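# Sort heavy parcels from cart into desk letter tray

## Task

Three identical-looking parcels sit on the cart's top shelf; one or two of them are heavy and the others far lighter, which shows up in the joint torques reported after commands. Every heavy parcel must end up in the letter tray on the desk, fully within the tray's walls when viewed from above. Every light parcel must remain on the cart's top shelf, within its rim. The robot must not topple or finish leaning, or the task fails.

## Robot and tools

Robot: a Rainbow Robotics RB-Y1 on a wheeled base (0.58 m wide, 0.10 m ahead of the drive axle, 0.57 m behind it; an on-the-spot turn sweeps a 0.58 m radius). A bending torso (leg folding at ankle, knee, hip) carries a head camera and two 7-joint arms, each ending in a five-finger hand with a wrist camera. It starts with elbows folded, hands open.

Frames: the base frame has its origin on the floor midway between the drive wheels, x forward, y left, z up, metres. chest, left_hand and right_hand are printed in it; each hand line is the hand point, 0.045 m in front of the palm, whose +z runs along straight fingers, +y out of the palm. Printed hand positions drift more at long reach or under load. base_odometry is in the frame the base had at the start, heading in rad (positive left), counting wheel turns only, so slips look like travel.

Tool move: one action per call. An action holds "base", "joints", or both (plus optional "min_time_s"), or "target" alone (plus optional "min_time_s"). Parts start together and may finish at different times.
- base: a single velocity command {"x_m_s", "turn_rad_s", "for_s"}: forward speed in m/s (0.005 to 1.5 either sign, or 0), left turn rate in rad/s (0.02 to 1.509 either sign, or 0), duration 0.1 to 5 s, then it stops. Omitted velocities are 0; no sideways motion. Distance is roughly speed times duration (acceleration about 0.4 to 0.5 m/s²).
- joints: absolute angle targets keyed by joint name, in rad (fingers on a -1 to +1 scale). Torso: torso_squat_rad 0 to 1.2 (bigger lowers chest), torso_shift_rad -0.3 to 0.6 (positive pushes hips forward), torso_pitch_rad -0.2 to 1.4 (positive bows), torso_yaw_rad -1.5 to 1.5 (positive turns left; lift both arms outward at least 0.2 rad first). Combined torso limits also apply; breaking them gives off_target. Arms: shoulder pitch ±2.356 (negative swings forward/up), left shoulder roll 0 to 3.141 and right -3.141 to 0 (away from the body), shoulder yaw ±2.094, elbow -2.617 to 0.01 (negative bends), forearm roll ±3.141, wrist pitch -1.57 to 1.919, hand roll ±2.705. Head: head_pan_rad ±0.523 (positive left), head_tilt_rad -0.35 to 1.57 (positive down).
- Hand keys per side: _little, _ring, _middle, _index, _thumb_bend (+1 straight, -1 curled), _thumb_turn (+1 beside palm, -1 opposite fingers), _force_limit (-1 to 1, maps to about 0-10 N fingertip, 0-15 N thumb; starts at 0), _speed (-0.96 to 1; starts at -0.8, slow). A finger motor runs only when its target changes by 0.002 or more, stops at target or when load hits the force limit, then locks. For gentle holds use speed -0.94 or lower. To squeeze harder, raise force_limit and send a more-closed target. A thumb in front and fingers wrapped can hold items 0.035-0.065 m thick. A closed hand supports only about 0.3 kg.
- target: absolute pose for one hand: side ("left"/"right"), x, y, z in metres in the base frame (-3 to 3) for the hand point, quat_wxyz as printed in the hand lines. It is solved once into joint angles, so long moves arc; chain short poses for straight paths. It is checked against the robot's own body (20 mm clearance) but not furniture or held items; failures read "refused" with a reason, otherwise "reached" (within 10 mm, 2 degrees) or "short".
- min_time_s (0.1 to 8 s): minimum duration of arm, head, torso motions. Joint speed caps: arms 3.14 rad/s, head 1.5, squat and pitch 0.3, shift 0.15, yaw 0.6.
- cameras: list of head_camera, left_wrist_camera, right_wrist_camera, or all; [] for none. blocking: true waits until everything rests; false returns in about 0.5 s while motion continues.
A move call with no action just reports state and images.

wait {seconds 0-10, cameras}: lets time pass; returns early once running moves settle. stop {cameras}: brakes all running motions. zoom_image {camera, region [x0,y0,x1,y1] pixels, max 504 by 504}: closer look at the latest image. show_instructions: reference images. finished_scene: ends the scene irreversibly; the result must persist with no robot help.

Results: base_status, joint_status, left_hand_status, right_hand_status give done, moving, off_target, not_followed, or stops: contact_stop (torso only), time_out, limit_stop_at_<name> (own-body guard, motor heat), torque_fault. A stop of one joint halts its whole group (torso, or one arm). After a refusal or an uncommanded stop, later move/wait/finished_scene calls in the same reply are skipped. on_its_own lists things the robot did by itself. Joint torques and External joint torques list arm joints in joint_positions order; compare them while holding each parcel to tell heavy from light (the weight appears in shoulder and elbow readings). Wrist force/torque are raw, unzeroed sensor values. Hand loads (N) per finger motor show grip; a drop to about 0 means the grip is lost. lidar_m gives 12 range sectors of 30 degrees, first straight ahead, going counter-clockwise, seen at 0.23 m height. motor_effort shows wheel effort percent. The robot keeps running between replies.

Avoid: tipping (heavy load held far forward, sudden bends, hard stops while driving, especially when bowed), driving the body into furniture edges (the base slides under desks), arms pressing each other, dropping or swinging parcels, letting things fall, ramming or pushing hard, overloading fingers, and long stretched holds that overheat motors. Contact torque at a joint's limit (shoulders 63, elbow 32.4, wrist joints 22.5 N m) triggers a 10 s whole-robot stop.

Each tool is called after ">>>" as name(argument=value, ...) on one line, values as JSON.

Reference images:

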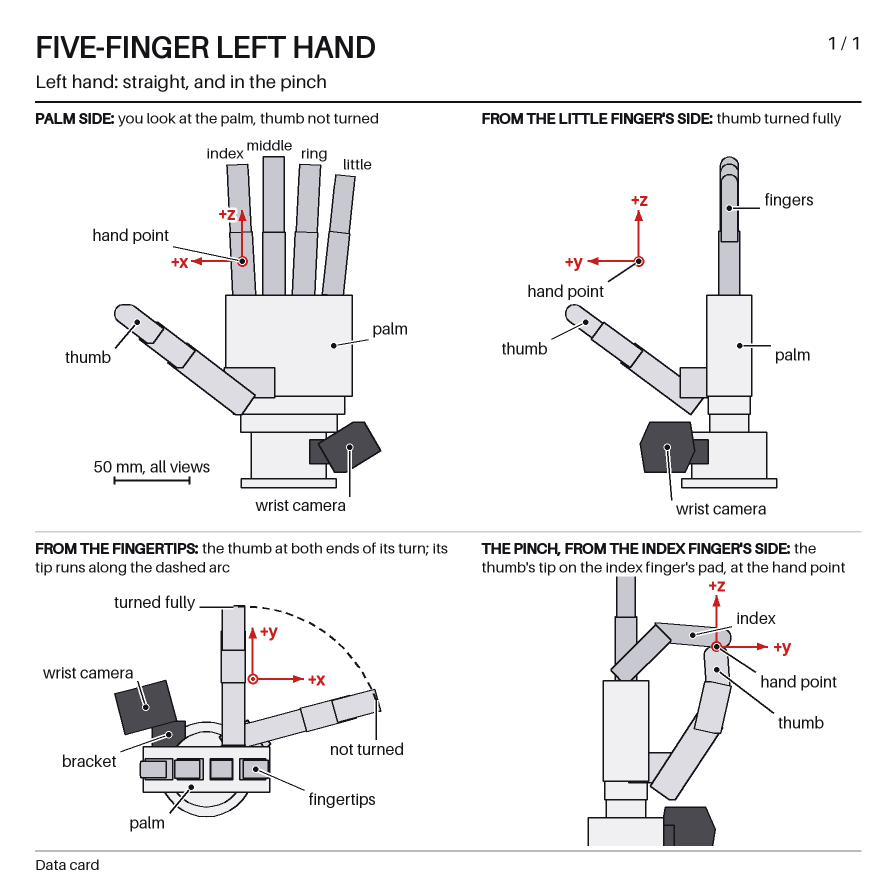

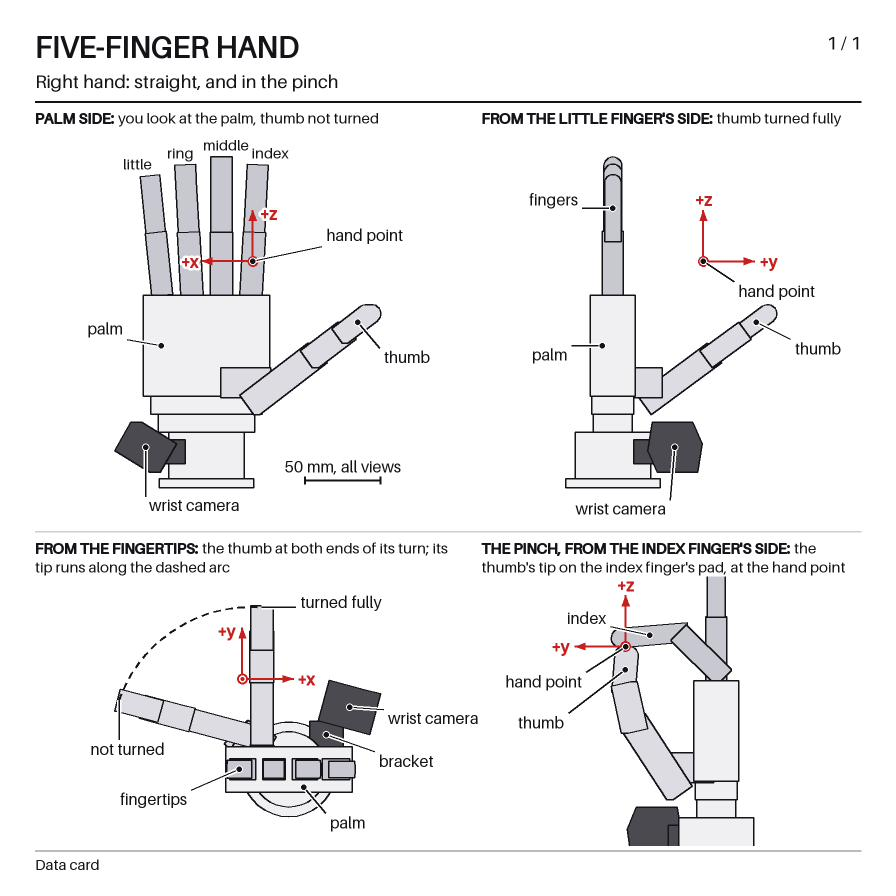

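## Session

>>> move(cameras=["all"])

Scene clock: 0.00 s.
Joint torques (N m): no reading
External joint torques (N m): no reading
Wrist force (N): no reading
Wrist torque (N m): no reading
Wrist force, peak (N): no reading
base_odometry: x=+0.000 y=+0.000 heading=+0.000
lidar_m: 2.53 2.75 2.61 2.25 2.37 2.02 1.91 1.96 1.74 1.54 1.84 2.43
base_status: not commanded
joint_positions: torso_squat_rad=+0.350 torso_shift_rad=+0.000 torso_pitch_rad=+0.000 torso_yaw_rad=+0.000 left_shoulder_pitch_rad=+0.015 left_shoulder_roll_rad=+0.054 left_shoulder_yaw_rad=+0.015 left_elbow_rad=-2.142 left_forearm_roll_rad=-0.027 left_wrist_pitch_rad=+1.161 left_hand_roll_rad=-0.004 right_shoulder_pitch_rad=-0.017 right_shoulder_roll_rad=-0.061 right_shoulder_yaw_rad=+0.013 right_elbow_rad=-2.031 right_forearm_roll_rad=-0.011 right_wrist_pitch_rad=+0.996 right_hand_roll_rad=-0.017 head_pan_rad=+0.000 head_tilt_rad=+0.400 left_hand_little=+1.000 left_hand_ring=+1.000 left_hand_middle=+1.000 left_hand_index=+1.000 left_hand_thumb_turn=+1.000 left_hand_thumb_bend=+1.000 left_hand_force_limit=+0.000 left_hand_speed=-0.800 right_hand_little=+1.000 right_hand_ring=+1.000 right_hand_middle=+1.000 right_hand_index=+1.000 right_hand_thumb_turn=+1.000 right_hand_thumb_bend=+1.000 right_hand_force_limit=+0.000 right_hand_speed=-0.800
joint_status: not commanded
wheel_motors_off: 0
left_hand_stopped_by: target,target,target,target,target,target
right_hand_stopped_by: target,target,target,target,target,target
left_little_load_n: 0.0
left_ring_load_n: 0.0
left_middle_load_n: 0.0
left_index_load_n: -0.5
left_thumb_bend_load_n: 0.0
left_thumb_turn_load_n: 0.0
right_little_load_n: 0.0
right_ring_load_n: 0.0
right_middle_load_n: 0.0
right_index_load_n: 0.0
right_thumb_bend_load_n: 0.0
right_thumb_turn_load_n: 0.0
motor_effort: left_wheel=+0 right_wheel=-1
chest: x=-0.2279 y=-0.0010 z=+1.2475 quat_wxyz=(+1.000, +0.001, +0.000, +0.000) (m; base frame)
left_hand: x=+0.2272 y=+0.2252 z=+0.9530 quat_wxyz=(+0.359, -0.622, +0.629, -0.298) (m; base frame)
right_hand: x=+0.2591 y=-0.2001 z=+0.9511 quat_wxyz=(+0.346, -0.622, +0.601, -0.363) (m; base frame)
pictures: head_camera, left_wrist_camera, right_wrist_camera

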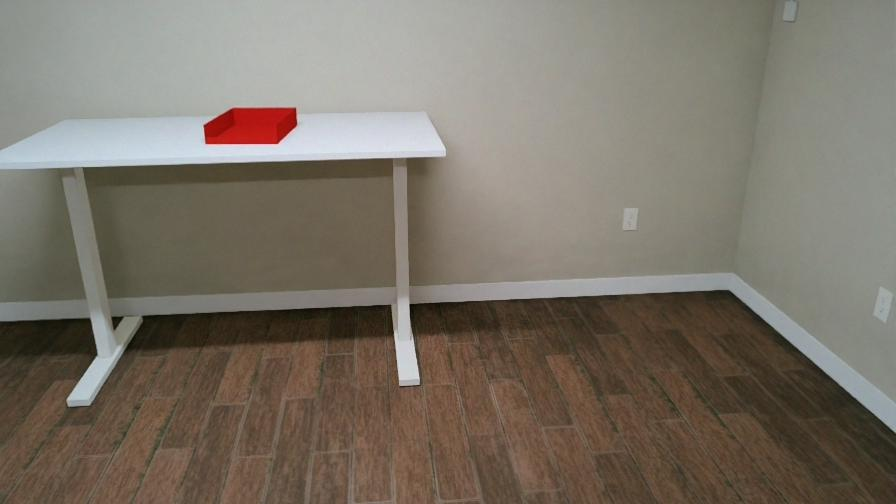

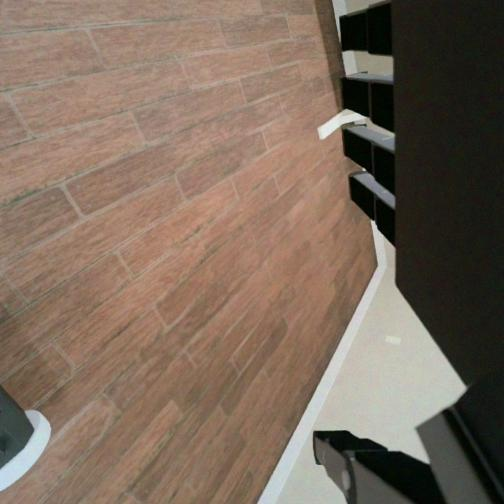

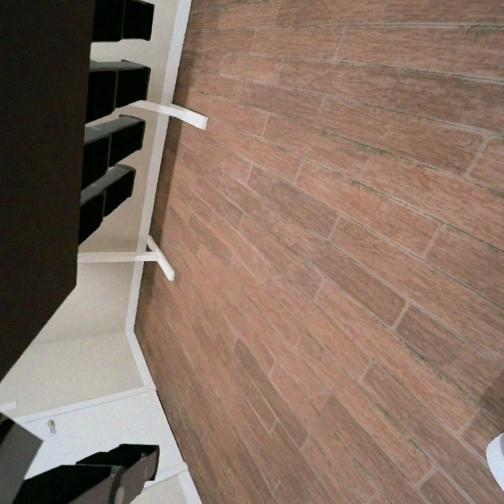

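>>> move(joints={"head_pan_rad": 0.52}, cameras=["head_camera"])

>>> move(joints={"head_pan_rad": -0.52}, cameras=["head_camera"])

>>> move(base={"turn_rad_s": -0.8, "for_s": 1.96}, cameras=["head_camera"])

Scene clock: 3.27 s.
Joint torques (N m): left_arm=[-10.3 1.93 0.49 -10.14 -0.11 -1.57 0.23] | right_arm=[-11.68 -2 -0.2 -10.38 0.15 -2.33 0.08]
External joint torques (N m): left_arm=[-0.79 0.87 -0.08 -1.18 -0.03 0.05 0.22] | right_arm=[-1.45 -0.82 0.44 -1.23 -0.09 -0.64 0.09]
Wrist force (N): left_arm=[5.3 2.6 0.2] | right_arm=[-1.2 2.4 0.6]
Wrist torque (N m): left_arm=[-0.11 -1.01 0.44] | right_arm=[-0.01 0.33 -0.09]
Wrist force, peak (N): left_arm=[5.5 3.5 -0.4] | right_arm=[-2.0 3.4 0.9]
move: done
base_odometry: x=+0.000 y=+0.000 heading=+0.000
lidar_m: 2.54 2.76 2.59 2.23 2.37 2.05 1.91 1.96 1.75 1.54 1.87 2.43
base_status: not commanded
joint_positions: torso_squat_rad=+0.350 torso_shift_rad=+0.000 torso_pitch_rad=+0.000 torso_yaw_rad=+0.000 left_shoulder_pitch_rad=+0.015 left_shoulder_roll_rad=+0.054 left_shoulder_yaw_rad=+0.015 left_elbow_rad=-2.142 left_forearm_roll_rad=-0.027 left_wrist_pitch_rad=+1.161 left_hand_roll_rad=-0.004 right_shoulder_pitch_rad=-0.017 right_shoulder_roll_rad=-0.061 right_shoulder_yaw_rad=+0.013 right_elbow_rad=-2.031 right_forearm_roll_rad=-0.011 right_wrist_pitch_rad=+0.996 right_hand_roll_rad=-0.017 head_pan_rad=+0.520 head_tilt_rad=+0.400 left_hand_little=+1.000 left_hand_ring=+1.000 left_hand_middle=+1.000 left_hand_index=+1.000 left_hand_thumb_turn=+1.000 left_hand_thumb_bend=+1.000 left_hand_force_limit=+0.000 left_hand_speed=-0.800 right_hand_little=+1.000 right_hand_ring=+1.000 right_hand_middle=+1.000 right_hand_index=+1.000 right_hand_thumb_turn=+1.000 right_hand_thumb_bend=+1.000 right_hand_force_limit=+0.000 right_hand_speed=-0.800
joint_status: all done
wheel_motors_off: 0
left_hand_stopped_by: target,target,target,target,target,target
right_hand_stopped_by: target,target,target,target,target,target
left_little_load_n: 0.0
left_ring_load_n: 0.0
left_middle_load_n: 0.0
left_index_load_n: 0.0
left_thumb_bend_load_n: 0.0
left_thumb_turn_load_n: 0.0
right_little_load_n: 0.0
right_ring_load_n: 0.0
right_middle_load_n: 0.0
right_index_load_n: -0.5
right_thumb_bend_load_n: 0.0
right_thumb_turn_load_n: -0.5
motor_effort: left_wheel=-1(2) right_wheel=-1(1)
chest: x=-0.2279 y=-0.0010 z=+1.2475 quat_wxyz=(+1.000, +0.001, +0.000, +0.000)
left_hand: x=+0.2272 y=+0.2252 z=+0.9530 quat_wxyz=(+0.359, -0.622, +0.629, -0.298)
right_hand: x=+0.2591 y=-0.2001 z=+0.9511 quat_wxyz=(+0.346, -0.622, +0.601, -0.363)
head_camera: T_world_to_cam=[[0.44866, -0.8937, 0.00204, 0.09269], [-0.33308, -0.16933, -0.92757, 1.32976], [0.82931, 0.41549, -0.37365, 0.65756]] pos_world=[-0.14399, 0.0348, 1.47895]

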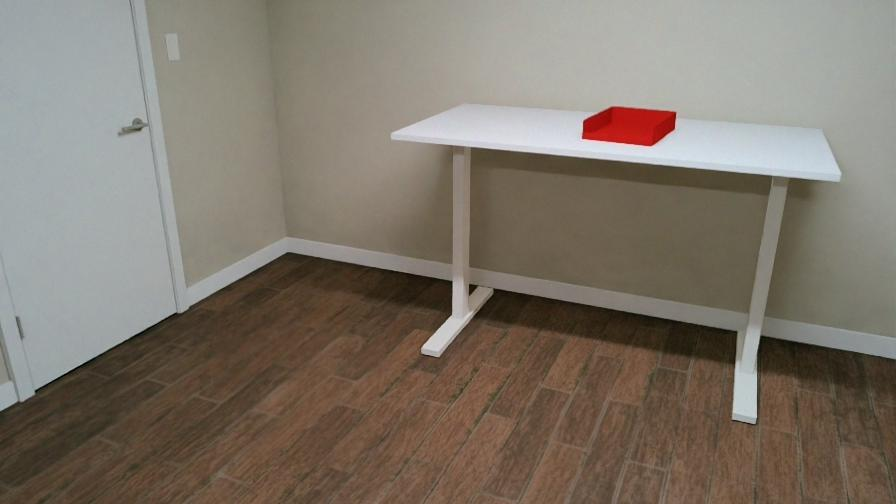

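Scene clock: 4.63 s.
Joint torques (N m): left_arm=[-10.42 1.6 0.57 -10.24 -0.33 -1.77 0.23] | right_arm=[-11.44 -1.39 -0.53 -10.67 0.18 -1.99 -0.09]
External joint torques (N m): left_arm=[-0.91 0.54 0 -1.28 -0.25 -0.15 0.23] | right_arm=[-1.21 -0.21 0.1 -1.51 -0.06 -0.3 -0.08]
Wrist force (N): left_arm=[5.3 3.3 0.5] | right_arm=[-1.2 3.1 1.1]
Wrist torque (N m): left_arm=[-0.03 -1.02 0.41] | right_arm=[0.11 0.34 -0.05]
Wrist force, peak (N): left_arm=[5.3 3.3 0.5] | right_arm=[-0.9 3.8 1.3]
move: done
base_odometry: x=+0.000 y=+0.000 heading=+0.000
lidar_m: 2.53 2.75 2.59 2.23 2.39 2.02 1.91 1.97 1.75 1.53 1.85 2.42
base_status: not commanded
joint_positions: torso_squat_rad=+0.350 torso_shift_rad=+0.000 torso_pitch_rad=+0.000 torso_yaw_rad=+0.000 left_shoulder_pitch_rad=+0.015 left_shoulder_roll_rad=+0.054 left_shoulder_yaw_rad=+0.015 left_elbow_rad=-2.142 left_forearm_roll_rad=-0.027 left_wrist_pitch_rad=+1.161 left_hand_roll_rad=-0.004 right_shoulder_pitch_rad=-0.017 right_shoulder_roll_rad=-0.061 right_shoulder_yaw_rad=+0.013 right_elbow_rad=-2.031 right_forearm_roll_rad=-0.011 right_wrist_pitch_rad=+0.996 right_hand_roll_rad=-0.017 head_pan_rad=-0.520 head_tilt_rad=+0.400 left_hand_little=+1.000 left_hand_ring=+1.000 left_hand_middle=+1.000 left_hand_index=+1.000 left_hand_thumb_turn=+1.000 left_hand_thumb_bend=+1.000 left_hand_force_limit=+0.000 left_hand_speed=-0.800 right_hand_little=+1.000 right_hand_ring=+1.000 right_hand_middle=+1.000 right_hand_index=+1.000 right_hand_thumb_turn=+1.000 right_hand_thumb_bend=+1.000 right_hand_force_limit=+0.000 right_hand_speed=-0.800
joint_status: all done
wheel_motors_off: 0
left_hand_stopped_by: target,target,target,target,target,target
right_hand_stopped_by: target,target,target,target,target,target
left_little_load_n: 0.0
left_ring_load_n: 0.5
left_middle_load_n: 0.0
left_index_load_n: 0.0
left_thumb_bend_load_n: 0.0
left_thumb_turn_load_n: 0.0
right_little_load_n: 0.0
right_ring_load_n: 0.0
right_middle_load_n: 0.0
right_index_load_n: 0.0
right_thumb_bend_load_n: 0.0
right_thumb_turn_load_n: 0.0
motor_effort: left_wheel=-1(2) right_wheel=-1(2)
chest: x=-0.2279 y=-0.0010 z=+1.2475 quat_wxyz=(+1.000, +0.001, +0.000, +0.000)
left_hand: x=+0.2272 y=+0.2252 z=+0.9530 quat_wxyz=(+0.359, -0.622, +0.629, -0.298)
right_hand: x=+0.2591 y=-0.2001 z=+0.9511 quat_wxyz=(+0.346, -0.622, +0.601, -0.363)
head_camera: T_world_to_cam=[[-0.54353, -0.83939, 0.00219, -0.1118], [-0.31581, 0.20208, -0.92705, 1.33306], [0.77771, -0.50457, -0.37493, 0.64758]] pos_world=[-0.1434, -0.03648, 1.47886]

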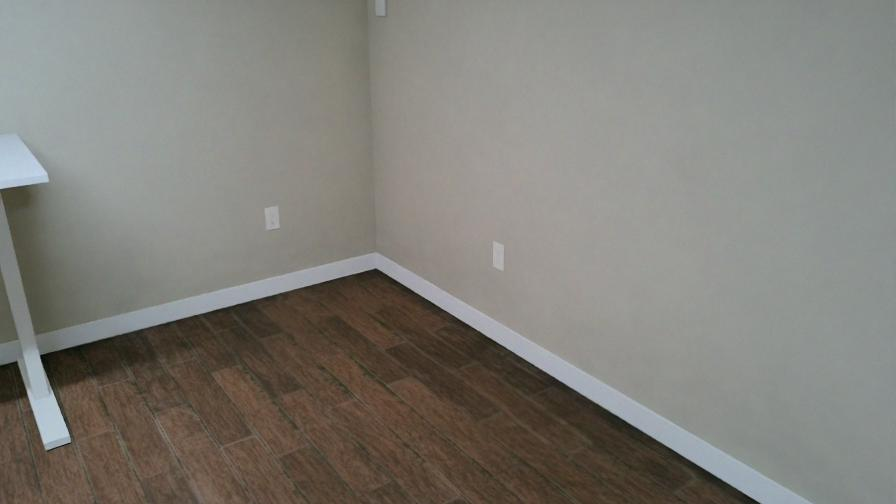

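Scene clock: 8.53 s.
Joint torques (N m): left_arm=[-10.16 1.74 0.17 -10.4 -0.34 -1.64 0.1] | right_arm=[-11.27 -1.31 -0.72 -10.62 0.22 -1.86 -0.13]
External joint torques (N m): left_arm=[-0.66 0.68 -0.4 -1.45 -0.27 -0.01 0.1] | right_arm=[-1.04 -0.12 -0.08 -1.46 -0.02 -0.17 -0.12]
Wrist force (N): left_arm=[5.5 3.1 0.1] | right_arm=[-0.9 3.0 1.0]
Wrist torque (N m): left_arm=[-0.02 -0.99 0.43] | right_arm=[0.05 0.30 -0.04]
Wrist force, peak (N): left_arm=[5.4 3.5 -0.2] | right_arm=[-1.8 3.4 0.9]
move: done
base_odometry: x=+0.000 y=+0.000 heading=-1.573
lidar_m: 1.54 1.86 2.43 2.99 2.76 2.61 2.23 2.38 2.03 1.91 1.94 1.75
base_status: done (sent for 1.97 of 1.97 s)
joint_positions: torso_squat_rad=+0.350 torso_shift_rad=+0.000 torso_pitch_rad=+0.000 torso_yaw_rad=+0.000 left_shoulder_pitch_rad=+0.015 left_shoulder_roll_rad=+0.054 left_shoulder_yaw_rad=+0.015 left_elbow_rad=-2.142 left_forearm_roll_rad=-0.027 left_wrist_pitch_rad=+1.161 left_hand_roll_rad=-0.004 right_shoulder_pitch_rad=-0.017 right_shoulder_roll_rad=-0.061 right_shoulder_yaw_rad=+0.013 right_elbow_rad=-2.031 right_forearm_roll_rad=-0.011 right_wrist_pitch_rad=+0.996 right_hand_roll_rad=-0.017 head_pan_rad=-0.520 head_tilt_rad=+0.400 left_hand_little=+1.000 left_hand_ring=+1.000 left_hand_middle=+1.000 left_hand_index=+1.000 left_hand_thumb_turn=+1.000 left_hand_thumb_bend=+1.000 left_hand_force_limit=+0.000 left_hand_speed=-0.800 right_hand_little=+1.000 right_hand_ring=+1.000 right_hand_middle=+1.000 right_hand_index=+1.000 right_hand_thumb_turn=+1.000 right_hand_thumb_bend=+1.000 right_hand_force_limit=+0.000 right_hand_speed=-0.800
joint_status: not commanded
wheel_motors_off: 0
left_hand_stopped_by: target,target,target,target,target,target
right_hand_stopped_by: target,target,target,target,target,target
left_little_load_n: 0.0
left_ring_load_n: 0.0
left_middle_load_n: 0.0
left_index_load_n: 0.0
left_thumb_bend_load_n: 0.0
left_thumb_turn_load_n: 0.0
right_little_load_n: 0.0
right_ring_load_n: 0.0
right_middle_load_n: 0.0
right_index_load_n: 0.0
right_thumb_bend_load_n: -0.5
right_thumb_turn_load_n: 0.0
motor_effort: left_wheel=+2(22) right_wheel=+1(18)
chest: x=-0.2280 y=-0.0010 z=+1.2475 quat_wxyz=(+1.000, +0.001, +0.000, +0.000)
left_hand: x=+0.2271 y=+0.2252 z=+0.9530 quat_wxyz=(+0.359, -0.622, +0.629, -0.298)
right_hand: x=+0.2591 y=-0.2001 z=+0.9512 quat_wxyz=(+0.346, -0.622, +0.601, -0.363)
head_camera: T_world_to_cam=[[-0.54353, -0.83939, 0.00219, -0.11185], [-0.31574, 0.20204, -0.92709, 1.33309], [0.77774, -0.50459, -0.37484, 0.64753]] pos_world=[-0.1435, -0.03648, 1.47885]

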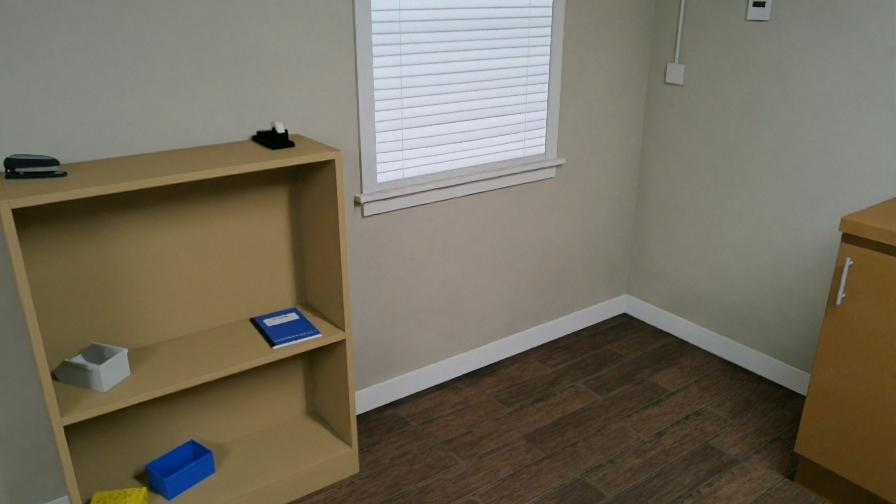

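>>> move(base={"turn_rad_s": -0.8, "for_s": 1.96}, cameras=["head_camera"])

>>> move(joints={"head_pan_rad": 0.3}, cameras=["head_camera"])

Scene clock: 14.40 s.
Joint torques (N m): left_arm=[-10.33 1.69 0.46 -10.24 -0.27 -1.74 0.27] | right_arm=[-11.97 -2.27 -0.74 -10.54 0.23 -2 -0.14]
External joint torques (N m): left_arm=[-0.82 0.63 -0.12 -1.29 -0.2 -0.11 0.27] | right_arm=[-1.75 -1.09 -0.1 -1.38 -0.01 -0.32 -0.14]
Wrist force (N): left_arm=[5.0 3.0 0.4] | right_arm=[-1.9 2.4 1.1]
Wrist torque (N m): left_arm=[-0.07 -0.95 0.42] | right_arm=[-0.06 0.42 -0.10]
Wrist force, peak (N): left_arm=[5.9 3.1 0.1] | right_arm=[-1.2 3.8 0.9]
move: done
base_odometry: x=+0.000 y=+0.000 heading=+3.137
lidar_m: 1.90 1.95 1.74 1.51 1.84 2.45 2.53 2.77 2.60 2.24 2.36 2.02
base_status: done (sent for 1.97 of 1.97 s)
joint_positions: torso_squat_rad=+0.350 torso_shift_rad=+0.000 torso_pitch_rad=+0.000 torso_yaw_rad=+0.000 left_shoulder_pitch_rad=+0.015 left_shoulder_roll_rad=+0.054 left_shoulder_yaw_rad=+0.015 left_elbow_rad=-2.142 left_forearm_roll_rad=-0.027 left_wrist_pitch_rad=+1.161 left_hand_roll_rad=-0.004 right_shoulder_pitch_rad=-0.017 right_shoulder_roll_rad=-0.061 right_shoulder_yaw_rad=+0.013 right_elbow_rad=-2.031 right_forearm_roll_rad=-0.011 right_wrist_pitch_rad=+0.996 right_hand_roll_rad=-0.017 head_pan_rad=-0.520 head_tilt_rad=+0.400 left_hand_little=+1.000 left_hand_ring=+1.000 left_hand_middle=+1.000 left_hand_index=+1.000 left_hand_thumb_turn=+1.000 left_hand_thumb_bend=+1.000 left_hand_force_limit=+0.000 left_hand_speed=-0.800 right_hand_little=+1.000 right_hand_ring=+1.000 right_hand_middle=+1.000 right_hand_index=+1.000 right_hand_thumb_turn=+1.000 right_hand_thumb_bend=+1.000 right_hand_force_limit=+0.000 right_hand_speed=-0.800
joint_status: not commanded
wheel_motors_off: 0
left_hand_stopped_by: target,target,target,target,target,target
right_hand_stopped_by: target,target,target,target,target,target
left_little_load_n: 0.5
left_ring_load_n: 0.0
left_middle_load_n: 0.0
left_index_load_n: 0.0
left_thumb_bend_load_n: 0.0
left_thumb_turn_load_n: -0.5
right_little_load_n: 0.0
right_ring_load_n: 0.0
right_middle_load_n: 0.0
right_index_load_n: 0.0
right_thumb_bend_load_n: 0.0
right_thumb_turn_load_n: 0.0
motor_effort: left_wheel=+4(23) right_wheel=+0(13)
chest: x=-0.2280 y=-0.0010 z=+1.2475 quat_wxyz=(+1.000, +0.001, +0.000, +0.000)
left_hand: x=+0.2271 y=+0.2252 z=+0.9530 quat_wxyz=(+0.359, -0.622, +0.629, -0.298)
right_hand: x=+0.2591 y=-0.2001 z=+0.9512 quat_wxyz=(+0.346, -0.622, +0.601, -0.363)
head_camera: T_world_to_cam=[[-0.54353, -0.83939, 0.00219, -0.11185], [-0.31574, 0.20204, -0.92709, 1.33309], [0.77774, -0.50459, -0.37484, 0.64753]] pos_world=[-0.1435, -0.03648, 1.47885]

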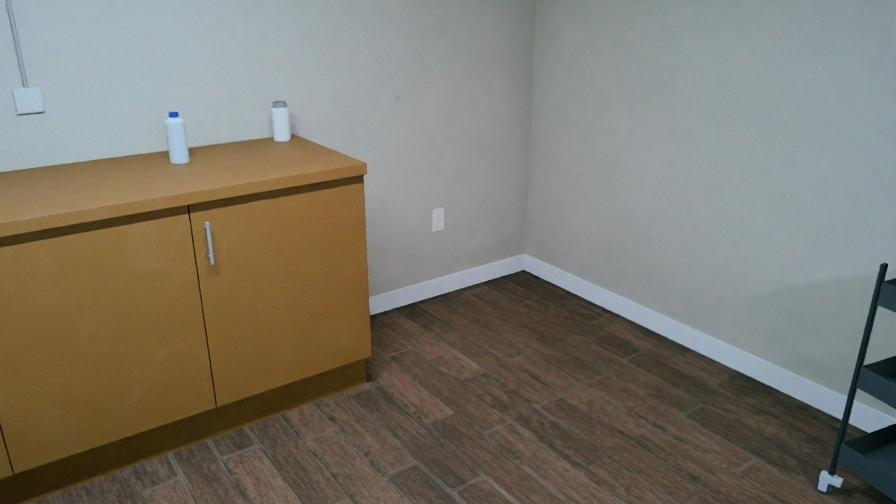

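Scene clock: 15.60 s.
Joint torques (N m): left_arm=[-10.35 1.74 0.24 -10.24 -0.38 -1.67 0.21] | right_arm=[-11.61 -1.8 -0.27 -10.63 0.19 -2.18 -0.15]
External joint torques (N m): left_arm=[-0.84 0.68 -0.33 -1.28 -0.31 -0.05 0.21] | right_arm=[-1.38 -0.61 0.36 -1.48 -0.05 -0.49 -0.14]
Wrist force (N): left_arm=[5.2 3.2 0.1] | right_arm=[-1.4 3.1 1.4]
Wrist torque (N m): left_arm=[-0.03 -0.97 0.42] | right_arm=[0.06 0.35 -0.03]
Wrist force, peak (N): left_arm=[5.4 3.3 0.1] | right_arm=[-1.7 3.6 1.0]
move: done
base_odometry: x=+0.000 y=+0.000 heading=+3.137
lidar_m: 1.91 1.96 1.76 1.53 1.84 2.45 2.53 2.76 2.60 2.24 2.37 2.01
base_status: not commanded
joint_positions: torso_squat_rad=+0.350 torso_shift_rad=+0.000 torso_pitch_rad=+0.000 torso_yaw_rad=+0.000 left_shoulder_pitch_rad=+0.015 left_shoulder_roll_rad=+0.054 left_shoulder_yaw_rad=+0.015 left_elbow_rad=-2.142 left_forearm_roll_rad=-0.027 left_wrist_pitch_rad=+1.161 left_hand_roll_rad=-0.004 right_shoulder_pitch_rad=-0.017 right_shoulder_roll_rad=-0.061 right_shoulder_yaw_rad=+0.013 right_elbow_rad=-2.031 right_forearm_roll_rad=-0.011 right_wrist_pitch_rad=+0.996 right_hand_roll_rad=-0.017 head_pan_rad=+0.300 head_tilt_rad=+0.400 left_hand_little=+1.000 left_hand_ring=+1.000 left_hand_middle=+1.000 left_hand_index=+1.000 left_hand_thumb_turn=+1.000 left_hand_thumb_bend=+1.000 left_hand_force_limit=+0.000 left_hand_speed=-0.800 right_hand_little=+1.000 right_hand_ring=+1.000 right_hand_middle=+1.000 right_hand_index=+1.000 right_hand_thumb_turn=+1.000 right_hand_thumb_bend=+1.000 right_hand_force_limit=+0.000 right_hand_speed=-0.800
joint_status: all done
wheel_motors_off: 0
left_hand_stopped_by: target,target,target,target,target,target
right_hand_stopped_by: target,target,target,target,target,target
left_little_load_n: -0.5
left_ring_load_n: 0.0
left_middle_load_n: 0.0
left_index_load_n: 0.0
left_thumb_bend_load_n: 0.0
left_thumb_turn_load_n: 0.0
right_little_load_n: 0.0
right_ring_load_n: 0.0
right_middle_load_n: 0.0
right_index_load_n: 0.0
right_thumb_bend_load_n: 0.0
right_thumb_turn_load_n: 0.0
motor_effort: left_wheel=+4(5) right_wheel=+1(2)
chest: x=-0.2280 y=-0.0010 z=+1.2475 quat_wxyz=(+1.000, +0.001, +0.000, +0.000)
left_hand: x=+0.2271 y=+0.2252 z=+0.9530 quat_wxyz=(+0.359, -0.622, +0.629, -0.298)
right_hand: x=+0.2591 y=-0.2001 z=+0.9512 quat_wxyz=(+0.346, -0.622, +0.601, -0.363)
head_camera: T_world_to_cam=[[0.24288, -0.97005, 0.00192, 0.05044], [-0.36221, -0.09252, -0.92749, 1.32367], [0.8999, 0.22458, -0.37384, 0.6721]] pos_world=[-0.13763, 0.02046, 1.47885]

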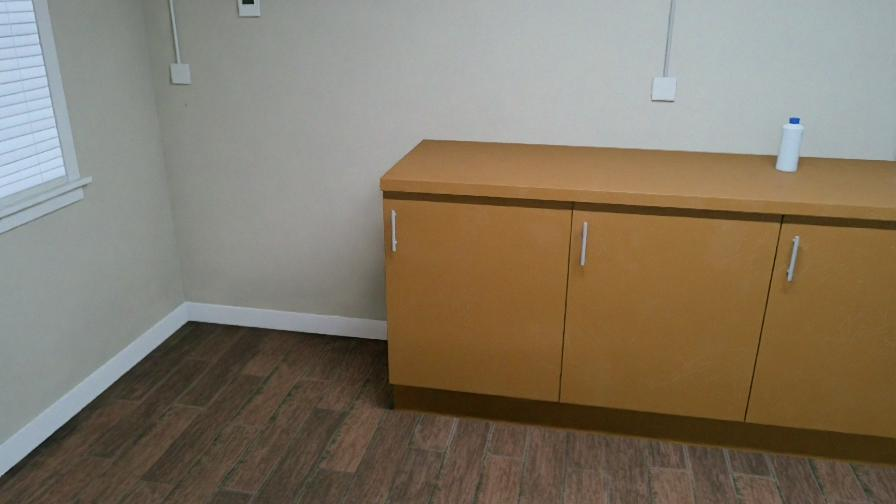

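>>> move(base={"turn_rad_s": -0.8, "for_s": 1.96}, joints={"head_pan_rad": 0.0, "head_tilt_rad": 0.5}, cameras=["head_camera"])

Scene clock: 20.77 s.
Joint torques (N m): left_arm=[-10.17 1.58 0.54 -9.98 -0.29 -1.72 0.24] | right_arm=[-11.85 -1.8 -0.11 -10.56 0.23 -2.01 -0.05]
External joint torques (N m): left_arm=[-0.66 0.52 -0.04 -1.02 -0.22 -0.1 0.24] | right_arm=[-1.62 -0.62 0.53 -1.4 -0.01 -0.33 -0.05]
Wrist force (N): left_arm=[5.3 2.9 0.0] | right_arm=[-1.1 3.0 1.2]
Wrist torque (N m): left_arm=[-0.05 -1.01 0.43] | right_arm=[0.09 0.32 -0.01]
Wrist force, peak (N): left_arm=[5.5 3.2 0.3] | right_arm=[-1.5 3.7 1.4]
move: done
base_odometry: x=+0.000 y=+0.000 heading=+1.564
lidar_m: 2.23 2.08 2.03 1.91 1.96 1.73 1.51 1.87 2.45 2.54 2.77 2.60
base_status: done (sent for 1.97 of 1.97 s)
joint_positions: torso_squat_rad=+0.350 torso_shift_rad=+0.000 torso_pitch_rad=+0.000 torso_yaw_rad=+0.000 left_shoulder_pitch_rad=+0.015 left_shoulder_roll_rad=+0.054 left_shoulder_yaw_rad=+0.015 left_elbow_rad=-2.142 left_forearm_roll_rad=-0.027 left_wrist_pitch_rad=+1.161 left_hand_roll_rad=-0.004 right_shoulder_pitch_rad=-0.017 right_shoulder_roll_rad=-0.061 right_shoulder_yaw_rad=+0.013 right_elbow_rad=-2.031 right_forearm_roll_rad=-0.011 right_wrist_pitch_rad=+0.996 right_hand_roll_rad=-0.017 head_pan_rad=+0.000 head_tilt_rad=+0.500 left_hand_little=+1.000 left_hand_ring=+1.000 left_hand_middle=+1.000 left_hand_index=+1.000 left_hand_thumb_turn=+1.000 left_hand_thumb_bend=+1.000 left_hand_force_limit=+0.000 left_hand_speed=-0.800 right_hand_little=+1.000 right_hand_ring=+1.000 right_hand_middle=+1.000 right_hand_index=+1.000 right_hand_thumb_turn=+1.000 right_hand_thumb_bend=+1.000 right_hand_force_limit=+0.000 right_hand_speed=-0.800
joint_status: all done
wheel_motors_off: 0
left_hand_stopped_by: target,target,target,target,target,target
right_hand_stopped_by: target,target,target,target,target,target
left_little_load_n: 0.0
left_ring_load_n: -0.5
left_middle_load_n: 0.0
left_index_load_n: 0.0
left_thumb_bend_load_n: 0.0
left_thumb_turn_load_n: -0.5
right_little_load_n: 0.0
right_ring_load_n: 0.0
right_middle_load_n: 0.0
right_index_load_n: 0.0
right_thumb_bend_load_n: 0.0
right_thumb_turn_load_n: -0.5
motor_effort: left_wheel=+3(22) right_wheel=+0(13)
chest: x=-0.2280 y=-0.0010 z=+1.2475 quat_wxyz=(+1.000, +0.001, +0.000, +0.000)
left_hand: x=+0.2271 y=+0.2252 z=+0.9530 quat_wxyz=(+0.359, -0.622, +0.629, -0.298)
right_hand: x=+0.2591 y=-0.2001 z=+0.9512 quat_wxyz=(+0.346, -0.622, +0.601, -0.363)
head_camera: T_world_to_cam=[[-0.05402, -0.99851, 0.00736, -0.01863], [-0.46452, 0.01861, -0.88537, 1.2418], [0.88391, -0.05124, -0.46484, 0.80025]] pos_world=[-0.13152, -0.0007, 1.47157]

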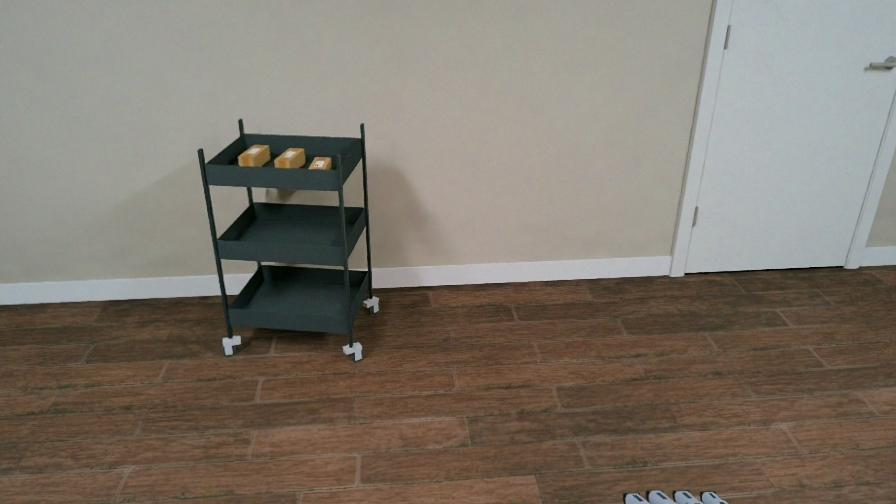

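>>> zoom_image(camera="head_camera", region=[180, 100, 400, 220])

Scaled by 2.291.

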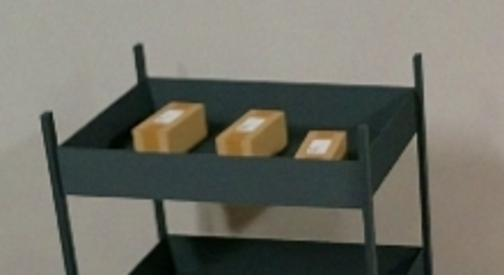

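>>> move(base={"turn_rad_s": 0.4, "for_s": 0.7})

>>> move(base={"x_m_s": 0.5, "for_s": 2.2}, joints={"head_tilt_rad": 0.7}, cameras=["head_camera"])

Scene clock: 42.80 s.
Joint torques (N m): left_arm=[-10.29 1.63 0.32 -10.21 -0.15 -1.69 0.13] | right_arm=[-11.45 -1.91 -0.22 -10.42 0.23 -2.17 0.23]
External joint torques (N m): left_arm=[-0.78 0.57 -0.26 -1.26 -0.08 -0.07 0.13] | right_arm=[-1.23 -0.73 0.42 -1.27 -0.01 -0.48 0.23]
Wrist force (N): left_arm=[5.3 2.8 0.4] | right_arm=[-1.8 2.7 1.4]
Wrist torque (N m): left_arm=[-0.08 -0.97 0.43] | right_arm=[0.02 0.41 -0.09]
Wrist force, peak (N): left_arm=[5.5 3.4 -0.1] | right_arm=[-1.7 3.6 1.2]
move: done
base_odometry: x=+0.000 y=+0.000 heading=+1.809
lidar_m: 2.24 2.73 1.91 1.91 2.22 1.75 1.51 2.03 2.99 2.53 2.95 2.46
base_status: done (sent for 0.7 of 0.7 s)
joint_positions: torso_squat_rad=+0.350 torso_shift_rad=+0.000 torso_pitch_rad=+0.000 torso_yaw_rad=+0.000 left_shoulder_pitch_rad=+0.015 left_shoulder_roll_rad=+0.054 left_shoulder_yaw_rad=+0.015 left_elbow_rad=-2.142 left_forearm_roll_rad=-0.027 left_wrist_pitch_rad=+1.161 left_hand_roll_rad=-0.004 right_shoulder_pitch_rad=-0.017 right_shoulder_roll_rad=-0.061 right_shoulder_yaw_rad=+0.013 right_elbow_rad=-2.031 right_forearm_roll_rad=-0.011 right_wrist_pitch_rad=+0.996 right_hand_roll_rad=-0.017 head_pan_rad=+0.000 head_tilt_rad=+0.500 left_hand_little=+1.000 left_hand_ring=+1.000 left_hand_middle=+1.000 left_hand_index=+1.000 left_hand_thumb_turn=+1.000 left_hand_thumb_bend=+1.000 left_hand_force_limit=+0.000 left_hand_speed=-0.800 right_hand_little=+1.000 right_hand_ring=+1.000 right_hand_middle=+1.000 right_hand_index=+1.000 right_hand_thumb_turn=+1.000 right_hand_thumb_bend=+1.000 right_hand_force_limit=+0.000 right_hand_speed=-0.800
joint_status: not commanded
wheel_motors_off: 0
left_hand_stopped_by: target,target,target,target,target,target
right_hand_stopped_by: target,target,target,target,target,target
left_little_load_n: 0.0
left_ring_load_n: 0.0
left_middle_load_n: 0.0
left_index_load_n: 0.0
left_thumb_bend_load_n: 0.0
left_thumb_turn_load_n: 0.0
right_little_load_n: 0.0
right_ring_load_n: 0.0
right_middle_load_n: 0.0
right_index_load_n: 0.0
right_thumb_bend_load_n: 0.0
right_thumb_turn_load_n: 0.0
motor_effort: left_wheel=+0(17) right_wheel=+5(16)
chest: x=-0.2280 y=-0.0010 z=+1.2475 quat_wxyz=(+1.000, +0.001, +0.000, +0.000)
left_hand: x=+0.2271 y=+0.2251 z=+0.9530 quat_wxyz=(+0.359, -0.622, +0.629, -0.298)
right_hand: x=+0.2591 y=-0.2001 z=+0.9512 quat_wxyz=(+0.346, -0.622, +0.601, -0.363)
pictures: none

Scene clock: 46.40 s.
Joint torques (N m): left_arm=[-10.18 1.64 0.67 -10.26 -0.13 -1.75 0.14] | right_arm=[-11.69 -1.25 -0.67 -10.61 0.12 -2.33 0.05]
External joint torques (N m): left_arm=[-0.68 0.58 0.09 -1.3 -0.06 -0.13 0.14] | right_arm=[-1.47 -0.06 -0.04 -1.45 -0.12 -0.65 0.06]
Wrist force (N): left_arm=[4.8 3.1 0.2] | right_arm=[-1.7 2.5 1.3]
Wrist torque (N m): left_arm=[-0.04 -0.92 0.39] | right_arm=[-0.05 0.39 -0.09]
Wrist force, peak (N): left_arm=[5.6 3.4 0.2] | right_arm=[-1.4 3.8 1.2]
move: done
base_odometry: x=-0.259 y=+1.069 heading=+1.808
lidar_m: 0.83 1.54 2.32 1.71 1.91 2.69 2.61 3.25 2.98 2.70 1.68 0.82
base_status: done (sent for 2.2 of 2.2 s)
joint_positions: torso_squat_rad=+0.350 torso_shift_rad=+0.000 torso_pitch_rad=+0.000 torso_yaw_rad=+0.000 left_shoulder_pitch_rad=+0.015 left_shoulder_roll_rad=+0.054 left_shoulder_yaw_rad=+0.015 left_elbow_rad=-2.142 left_forearm_roll_rad=-0.027 left_wrist_pitch_rad=+1.161 left_hand_roll_rad=-0.004 right_shoulder_pitch_rad=-0.017 right_shoulder_roll_rad=-0.061 right_shoulder_yaw_rad=+0.013 right_elbow_rad=-2.031 right_forearm_roll_rad=-0.011 right_wrist_pitch_rad=+0.996 right_hand_roll_rad=-0.017 head_pan_rad=+0.000 head_tilt_rad=+0.700 left_hand_little=+1.000 left_hand_ring=+1.000 left_hand_middle=+1.000 left_hand_index=+1.000 left_hand_thumb_turn=+1.000 left_hand_thumb_bend=+1.000 left_hand_force_limit=+0.000 left_hand_speed=-0.800 right_hand_little=+1.000 right_hand_ring=+1.000 right_hand_middle=+1.000 right_hand_index=+1.000 right_hand_thumb_turn=+1.000 right_hand_thumb_bend=+1.000 right_hand_force_limit=+0.000 right_hand_speed=-0.800
joint_status: all done
wheel_motors_off: 0
left_hand_stopped_by: target,target,target,target,target,target
right_hand_stopped_by: target,target,target,target,target,target
left_little_load_n: 0.0
left_ring_load_n: 0.0
left_middle_load_n: 0.0
left_index_load_n: 0.0
left_thumb_bend_load_n: 0.0
left_thumb_turn_load_n: 0.0
right_little_load_n: 0.0
right_ring_load_n: 0.0
right_middle_load_n: 0.0
right_index_load_n: 0.0
right_thumb_bend_load_n: 0.0
right_thumb_turn_load_n: 0.0
motor_effort: left_wheel=-3(23) right_wheel=+0(30)
chest: x=-0.2279 y=-0.0010 z=+1.2475 quat_wxyz=(+1.000, +0.001, +0.000, +0.000)
left_hand: x=+0.2272 y=+0.2251 z=+0.9530 quat_wxyz=(+0.359, -0.622, +0.629, -0.298)
right_hand: x=+0.2591 y=-0.2001 z=+0.9511 quat_wxyz=(+0.346, -0.622, +0.601, -0.363)
head_camera: T_world_to_cam=[[-0.05126, -0.99852, 0.01791, -0.03334], [-0.63131, 0.0185, -0.77531, 1.04825], [0.77384, -0.05104, -0.63133, 1.01843]] pos_world=[-0.12804, -0.0007, 1.45628]

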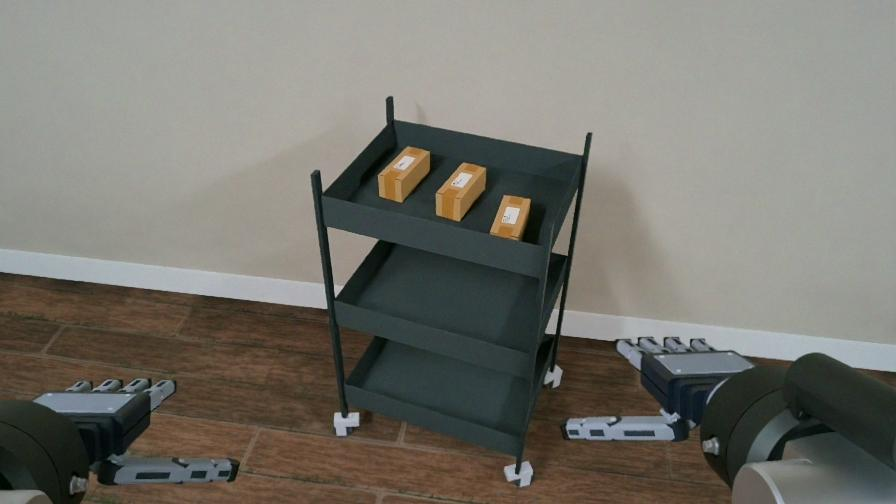

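>>> move(base={"turn_rad_s": 0.2, "for_s": 0.68})

>>> move(base={"x_m_s": 0.3, "for_s": 2.05})

>>> move(base={"turn_rad_s": -0.35, "for_s": 1.5}, joints={"head_tilt_rad": 0.95}, cameras=["head_camera"])

Scene clock: 57.37 s.
Joint torques (N m): left_arm=[-10.47 1.52 0.33 -10.23 -0.28 -1.69 0.14] | right_arm=[-10.96 -1.71 -0.13 -10.58 0.23 -2.06 -0.1]
External joint torques (N m): left_arm=[-0.97 0.46 -0.25 -1.28 -0.21 -0.07 0.14] | right_arm=[-0.74 -0.53 0.5 -1.42 -0.01 -0.38 -0.09]
Wrist force (N): left_arm=[5.0 2.9 -0.1] | right_arm=[-1.4 2.5 1.7]
Wrist torque (N m): left_arm=[-0.06 -0.96 0.44] | right_arm=[-0.06 0.36 -0.06]
Wrist force, peak (N): left_arm=[5.5 3.2 -0.1] | right_arm=[-1.8 3.5 1.3]
move: done
base_odometry: x=-0.259 y=+1.069 heading=+1.941
lidar_m: 0.99 1.65 1.70 1.71 2.07 2.60 2.90 3.48 2.71 2.50 1.55 0.82
base_status: done (sent for 0.67 of 0.67 s)
joint_positions: torso_squat_rad=+0.350 torso_shift_rad=+0.000 torso_pitch_rad=+0.000 torso_yaw_rad=+0.000 left_shoulder_pitch_rad=+0.015 left_shoulder_roll_rad=+0.054 left_shoulder_yaw_rad=+0.015 left_elbow_rad=-2.142 left_forearm_roll_rad=-0.027 left_wrist_pitch_rad=+1.161 left_hand_roll_rad=-0.004 right_shoulder_pitch_rad=-0.017 right_shoulder_roll_rad=-0.061 right_shoulder_yaw_rad=+0.013 right_elbow_rad=-2.031 right_forearm_roll_rad=-0.011 right_wrist_pitch_rad=+0.996 right_hand_roll_rad=-0.017 head_pan_rad=+0.000 head_tilt_rad=+0.700 left_hand_little=+1.000 left_hand_ring=+1.000 left_hand_middle=+1.000 left_hand_index=+1.000 left_hand_thumb_turn=+1.000 left_hand_thumb_bend=+1.000 left_hand_force_limit=+0.000 left_hand_speed=-0.800 right_hand_little=+1.000 right_hand_ring=+1.000 right_hand_middle=+1.000 right_hand_index=+1.000 right_hand_thumb_turn=+1.000 right_hand_thumb_bend=+1.000 right_hand_force_limit=+0.000 right_hand_speed=-0.800
joint_status: not commanded
wheel_motors_off: 0
left_hand_stopped_by: target,target,target,target,target,target
right_hand_stopped_by: target,target,target,target,target,target
left_little_load_n: 0.0
left_ring_load_n: 0.0
left_middle_load_n: 0.0
left_index_load_n: 0.0
left_thumb_bend_load_n: 0.0
left_thumb_turn_load_n: 0.0
right_little_load_n: 0.0
right_ring_load_n: -0.5
right_middle_load_n: 0.0
right_index_load_n: 0.0
right_thumb_bend_load_n: 0.0
right_thumb_turn_load_n: 0.0
motor_effort: left_wheel=-5(24) right_wheel=+0(21)
chest: x=-0.2279 y=-0.0010 z=+1.2475 quat_wxyz=(+1.000, +0.001, +0.000, +0.000)
left_hand: x=+0.2272 y=+0.2251 z=+0.9530 quat_wxyz=(+0.359, -0.622, +0.629, -0.298)
right_hand: x=+0.2591 y=-0.2001 z=+0.9511 quat_wxyz=(+0.346, -0.622, +0.601, -0.363)
pictures: none

Scene clock: 60.60 s.
Joint torques (N m): left_arm=[-10.74 1.91 0.57 -10.11 -0.31 -1.7 0.13] | right_arm=[-11.6 -1.48 -0.36 -10.6 0.15 -2.19 0.12]
External joint torques (N m): left_arm=[-1.23 0.84 -0.01 -1.16 -0.23 -0.08 0.13] | right_arm=[-1.38 -0.3 0.27 -1.44 -0.09 -0.5 0.12]
Wrist force (N): left_arm=[5.2 2.4 0.4] | right_arm=[-1.3 2.7 1.0]
Wrist torque (N m): left_arm=[-0.18 -0.96 0.46] | right_arm=[0.04 0.36 -0.07]
Wrist force, peak (N): left_arm=[5.3 3.3 -0.4] | right_arm=[-1.6 3.3 1.5]
move: done
base_odometry: x=-0.484 y=+1.647 heading=+1.941
lidar_m: 0.35 0.95 1.77 1.61 1.83 3.23 3.19 3.41 2.96 1.48 0.35 0.77
base_status: done (sent for 2.07 of 2.07 s)
joint_positions: torso_squat_rad=+0.350 torso_shift_rad=+0.000 torso_pitch_rad=+0.000 torso_yaw_rad=+0.000 left_shoulder_pitch_rad=+0.015 left_shoulder_roll_rad=+0.054 left_shoulder_yaw_rad=+0.015 left_elbow_rad=-2.142 left_forearm_roll_rad=-0.027 left_wrist_pitch_rad=+1.161 left_hand_roll_rad=-0.004 right_shoulder_pitch_rad=-0.017 right_shoulder_roll_rad=-0.061 right_shoulder_yaw_rad=+0.013 right_elbow_rad=-2.031 right_forearm_roll_rad=-0.011 right_wrist_pitch_rad=+0.996 right_hand_roll_rad=-0.017 head_pan_rad=+0.000 head_tilt_rad=+0.700 left_hand_little=+1.000 left_hand_ring=+1.000 left_hand_middle=+1.000 left_hand_index=+1.000 left_hand_thumb_turn=+1.000 left_hand_thumb_bend=+1.000 left_hand_force_limit=+0.000 left_hand_speed=-0.800 right_hand_little=+1.000 right_hand_ring=+1.000 right_hand_middle=+1.000 right_hand_index=+1.000 right_hand_thumb_turn=+1.000 right_hand_thumb_bend=+1.000 right_hand_force_limit=+0.000 right_hand_speed=-0.800
joint_status: not commanded
wheel_motors_off: 0
left_hand_stopped_by: target,target,target,target,target,target
right_hand_stopped_by: target,target,target,target,target,target
left_little_load_n: 0.0
left_ring_load_n: 0.0
left_middle_load_n: 0.0
left_index_load_n: 0.0
left_thumb_bend_load_n: 0.0
left_thumb_turn_load_n: 0.0
right_little_load_n: 0.0
right_ring_load_n: 0.0
right_middle_load_n: 0.0
right_index_load_n: 0.0
right_thumb_bend_load_n: 0.5
right_thumb_turn_load_n: -0.5
motor_effort: left_wheel=-2(27) right_wheel=-1(21)
chest: x=-0.2279 y=-0.0010 z=+1.2475 quat_wxyz=(+1.000, +0.001, +0.000, +0.000)
left_hand: x=+0.2272 y=+0.2252 z=+0.9530 quat_wxyz=(+0.359, -0.622, +0.629, -0.298)
right_hand: x=+0.2591 y=-0.2001 z=+0.9511 quat_wxyz=(+0.346, -0.622, +0.601, -0.363)
pictures: none

Scene clock: 63.10 s.
Joint torques (N m): left_arm=[-10.66 1.78 0.66 -10.29 -0.23 -1.81 0.2] | right_arm=[-11.81 -1.75 -0.69 -10.2 0.3 -2.06 -0.08]
External joint torques (N m): left_arm=[-1.15 0.72 0.09 -1.34 -0.15 -0.19 0.19] | right_arm=[-1.58 -0.57 -0.05 -1.05 0.06 -0.38 -0.08]
Wrist force (N): left_arm=[5.2 2.6 0.3] | right_arm=[-1.2 3.2 1.1]
Wrist torque (N m): left_arm=[-0.11 -0.97 0.42] | right_arm=[0.13 0.31 -0.03]
Wrist force, peak (N): left_arm=[5.7 2.9 -0.1] | right_arm=[-2.1 3.2 1.6]
move: done
base_odometry: x=-0.484 y=+1.647 heading=+1.417
lidar_m: 0.79 0.35 0.95 1.77 1.61 1.80 3.23 3.19 3.40 2.95 1.45 0.35
base_status: done (sent for 1.5 of 1.5 s)
joint_positions: torso_squat_rad=+0.350 torso_shift_rad=+0.000 torso_pitch_rad=+0.000 torso_yaw_rad=+0.000 left_shoulder_pitch_rad=+0.015 left_shoulder_roll_rad=+0.054 left_shoulder_yaw_rad=+0.015 left_elbow_rad=-2.142 left_forearm_roll_rad=-0.027 left_wrist_pitch_rad=+1.161 left_hand_roll_rad=-0.004 right_shoulder_pitch_rad=-0.017 right_shoulder_roll_rad=-0.061 right_shoulder_yaw_rad=+0.013 right_elbow_rad=-2.031 right_forearm_roll_rad=-0.011 right_wrist_pitch_rad=+0.996 right_hand_roll_rad=-0.017 head_pan_rad=+0.000 head_tilt_rad=+0.950 left_hand_little=+1.000 left_hand_ring=+1.000 left_hand_middle=+1.000 left_hand_index=+1.000 left_hand_thumb_turn=+1.000 left_hand_thumb_bend=+1.000 left_hand_force_limit=+0.000 left_hand_speed=-0.800 right_hand_little=+1.000 right_hand_ring=+1.000 right_hand_middle=+1.000 right_hand_index=+1.000 right_hand_thumb_turn=+1.000 right_hand_thumb_bend=+1.000 right_hand_force_limit=+0.000 right_hand_speed=-0.800
joint_status: all done
wheel_motors_off: 0
left_hand_stopped_by: target,target,target,target,target,target
right_hand_stopped_by: target,target,target,target,target,target
left_little_load_n: 0.0
left_ring_load_n: 0.0
left_middle_load_n: 0.0
left_index_load_n: 0.0
left_thumb_bend_load_n: 0.0
left_thumb_turn_load_n: 0.0
right_little_load_n: 0.0
right_ring_load_n: 0.0
right_middle_load_n: 0.0
right_index_load_n: 0.0
right_thumb_bend_load_n: 0.0
right_thumb_turn_load_n: 0.0
motor_effort: left_wheel=+3(24) right_wheel=+1(21)
chest: x=-0.2279 y=-0.0010 z=+1.2475 quat_wxyz=(+1.000, +0.001, +0.000, +0.000)
left_hand: x=+0.2272 y=+0.2252 z=+0.9530 quat_wxyz=(+0.359, -0.622, +0.629, -0.298)
right_hand: x=+0.2591 y=-0.2001 z=+0.9511 quat_wxyz=(+0.346, -0.622, +0.601, -0.363)
head_camera: T_world_to_cam=[[-0.04488, -0.99854, 0.03005, -0.04964], [-0.80344, 0.0182, -0.5951, 0.75184], [0.59369, -0.05085, -0.80309, 1.23]] pos_world=[-0.12841, -0.0007, 1.43671]

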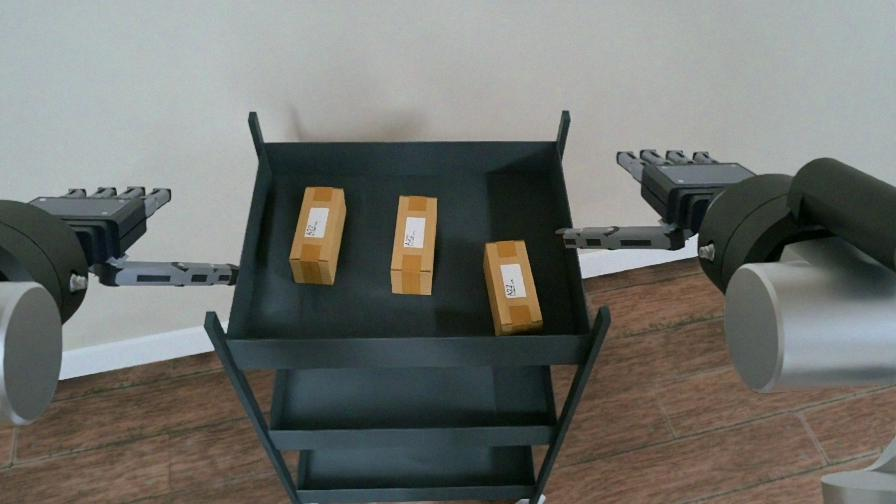

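>>> zoom_image(camera="head_camera", region=[270, 170, 420, 300])

>>> zoom_image(camera="head_camera", region=[380, 180, 600, 360])

Scaled by 3.360.

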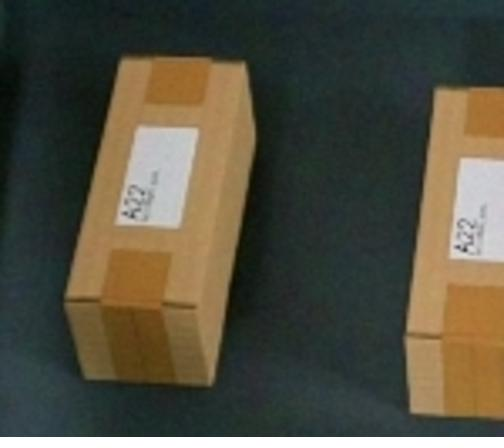

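Scaled by 2.291.

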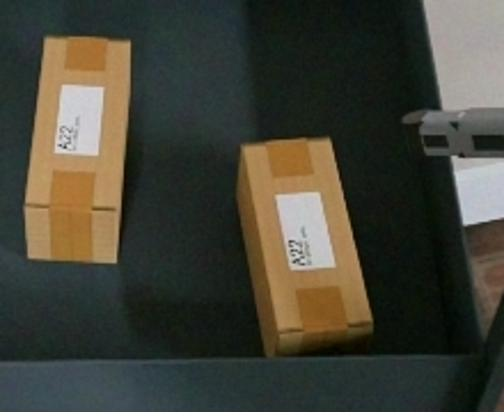

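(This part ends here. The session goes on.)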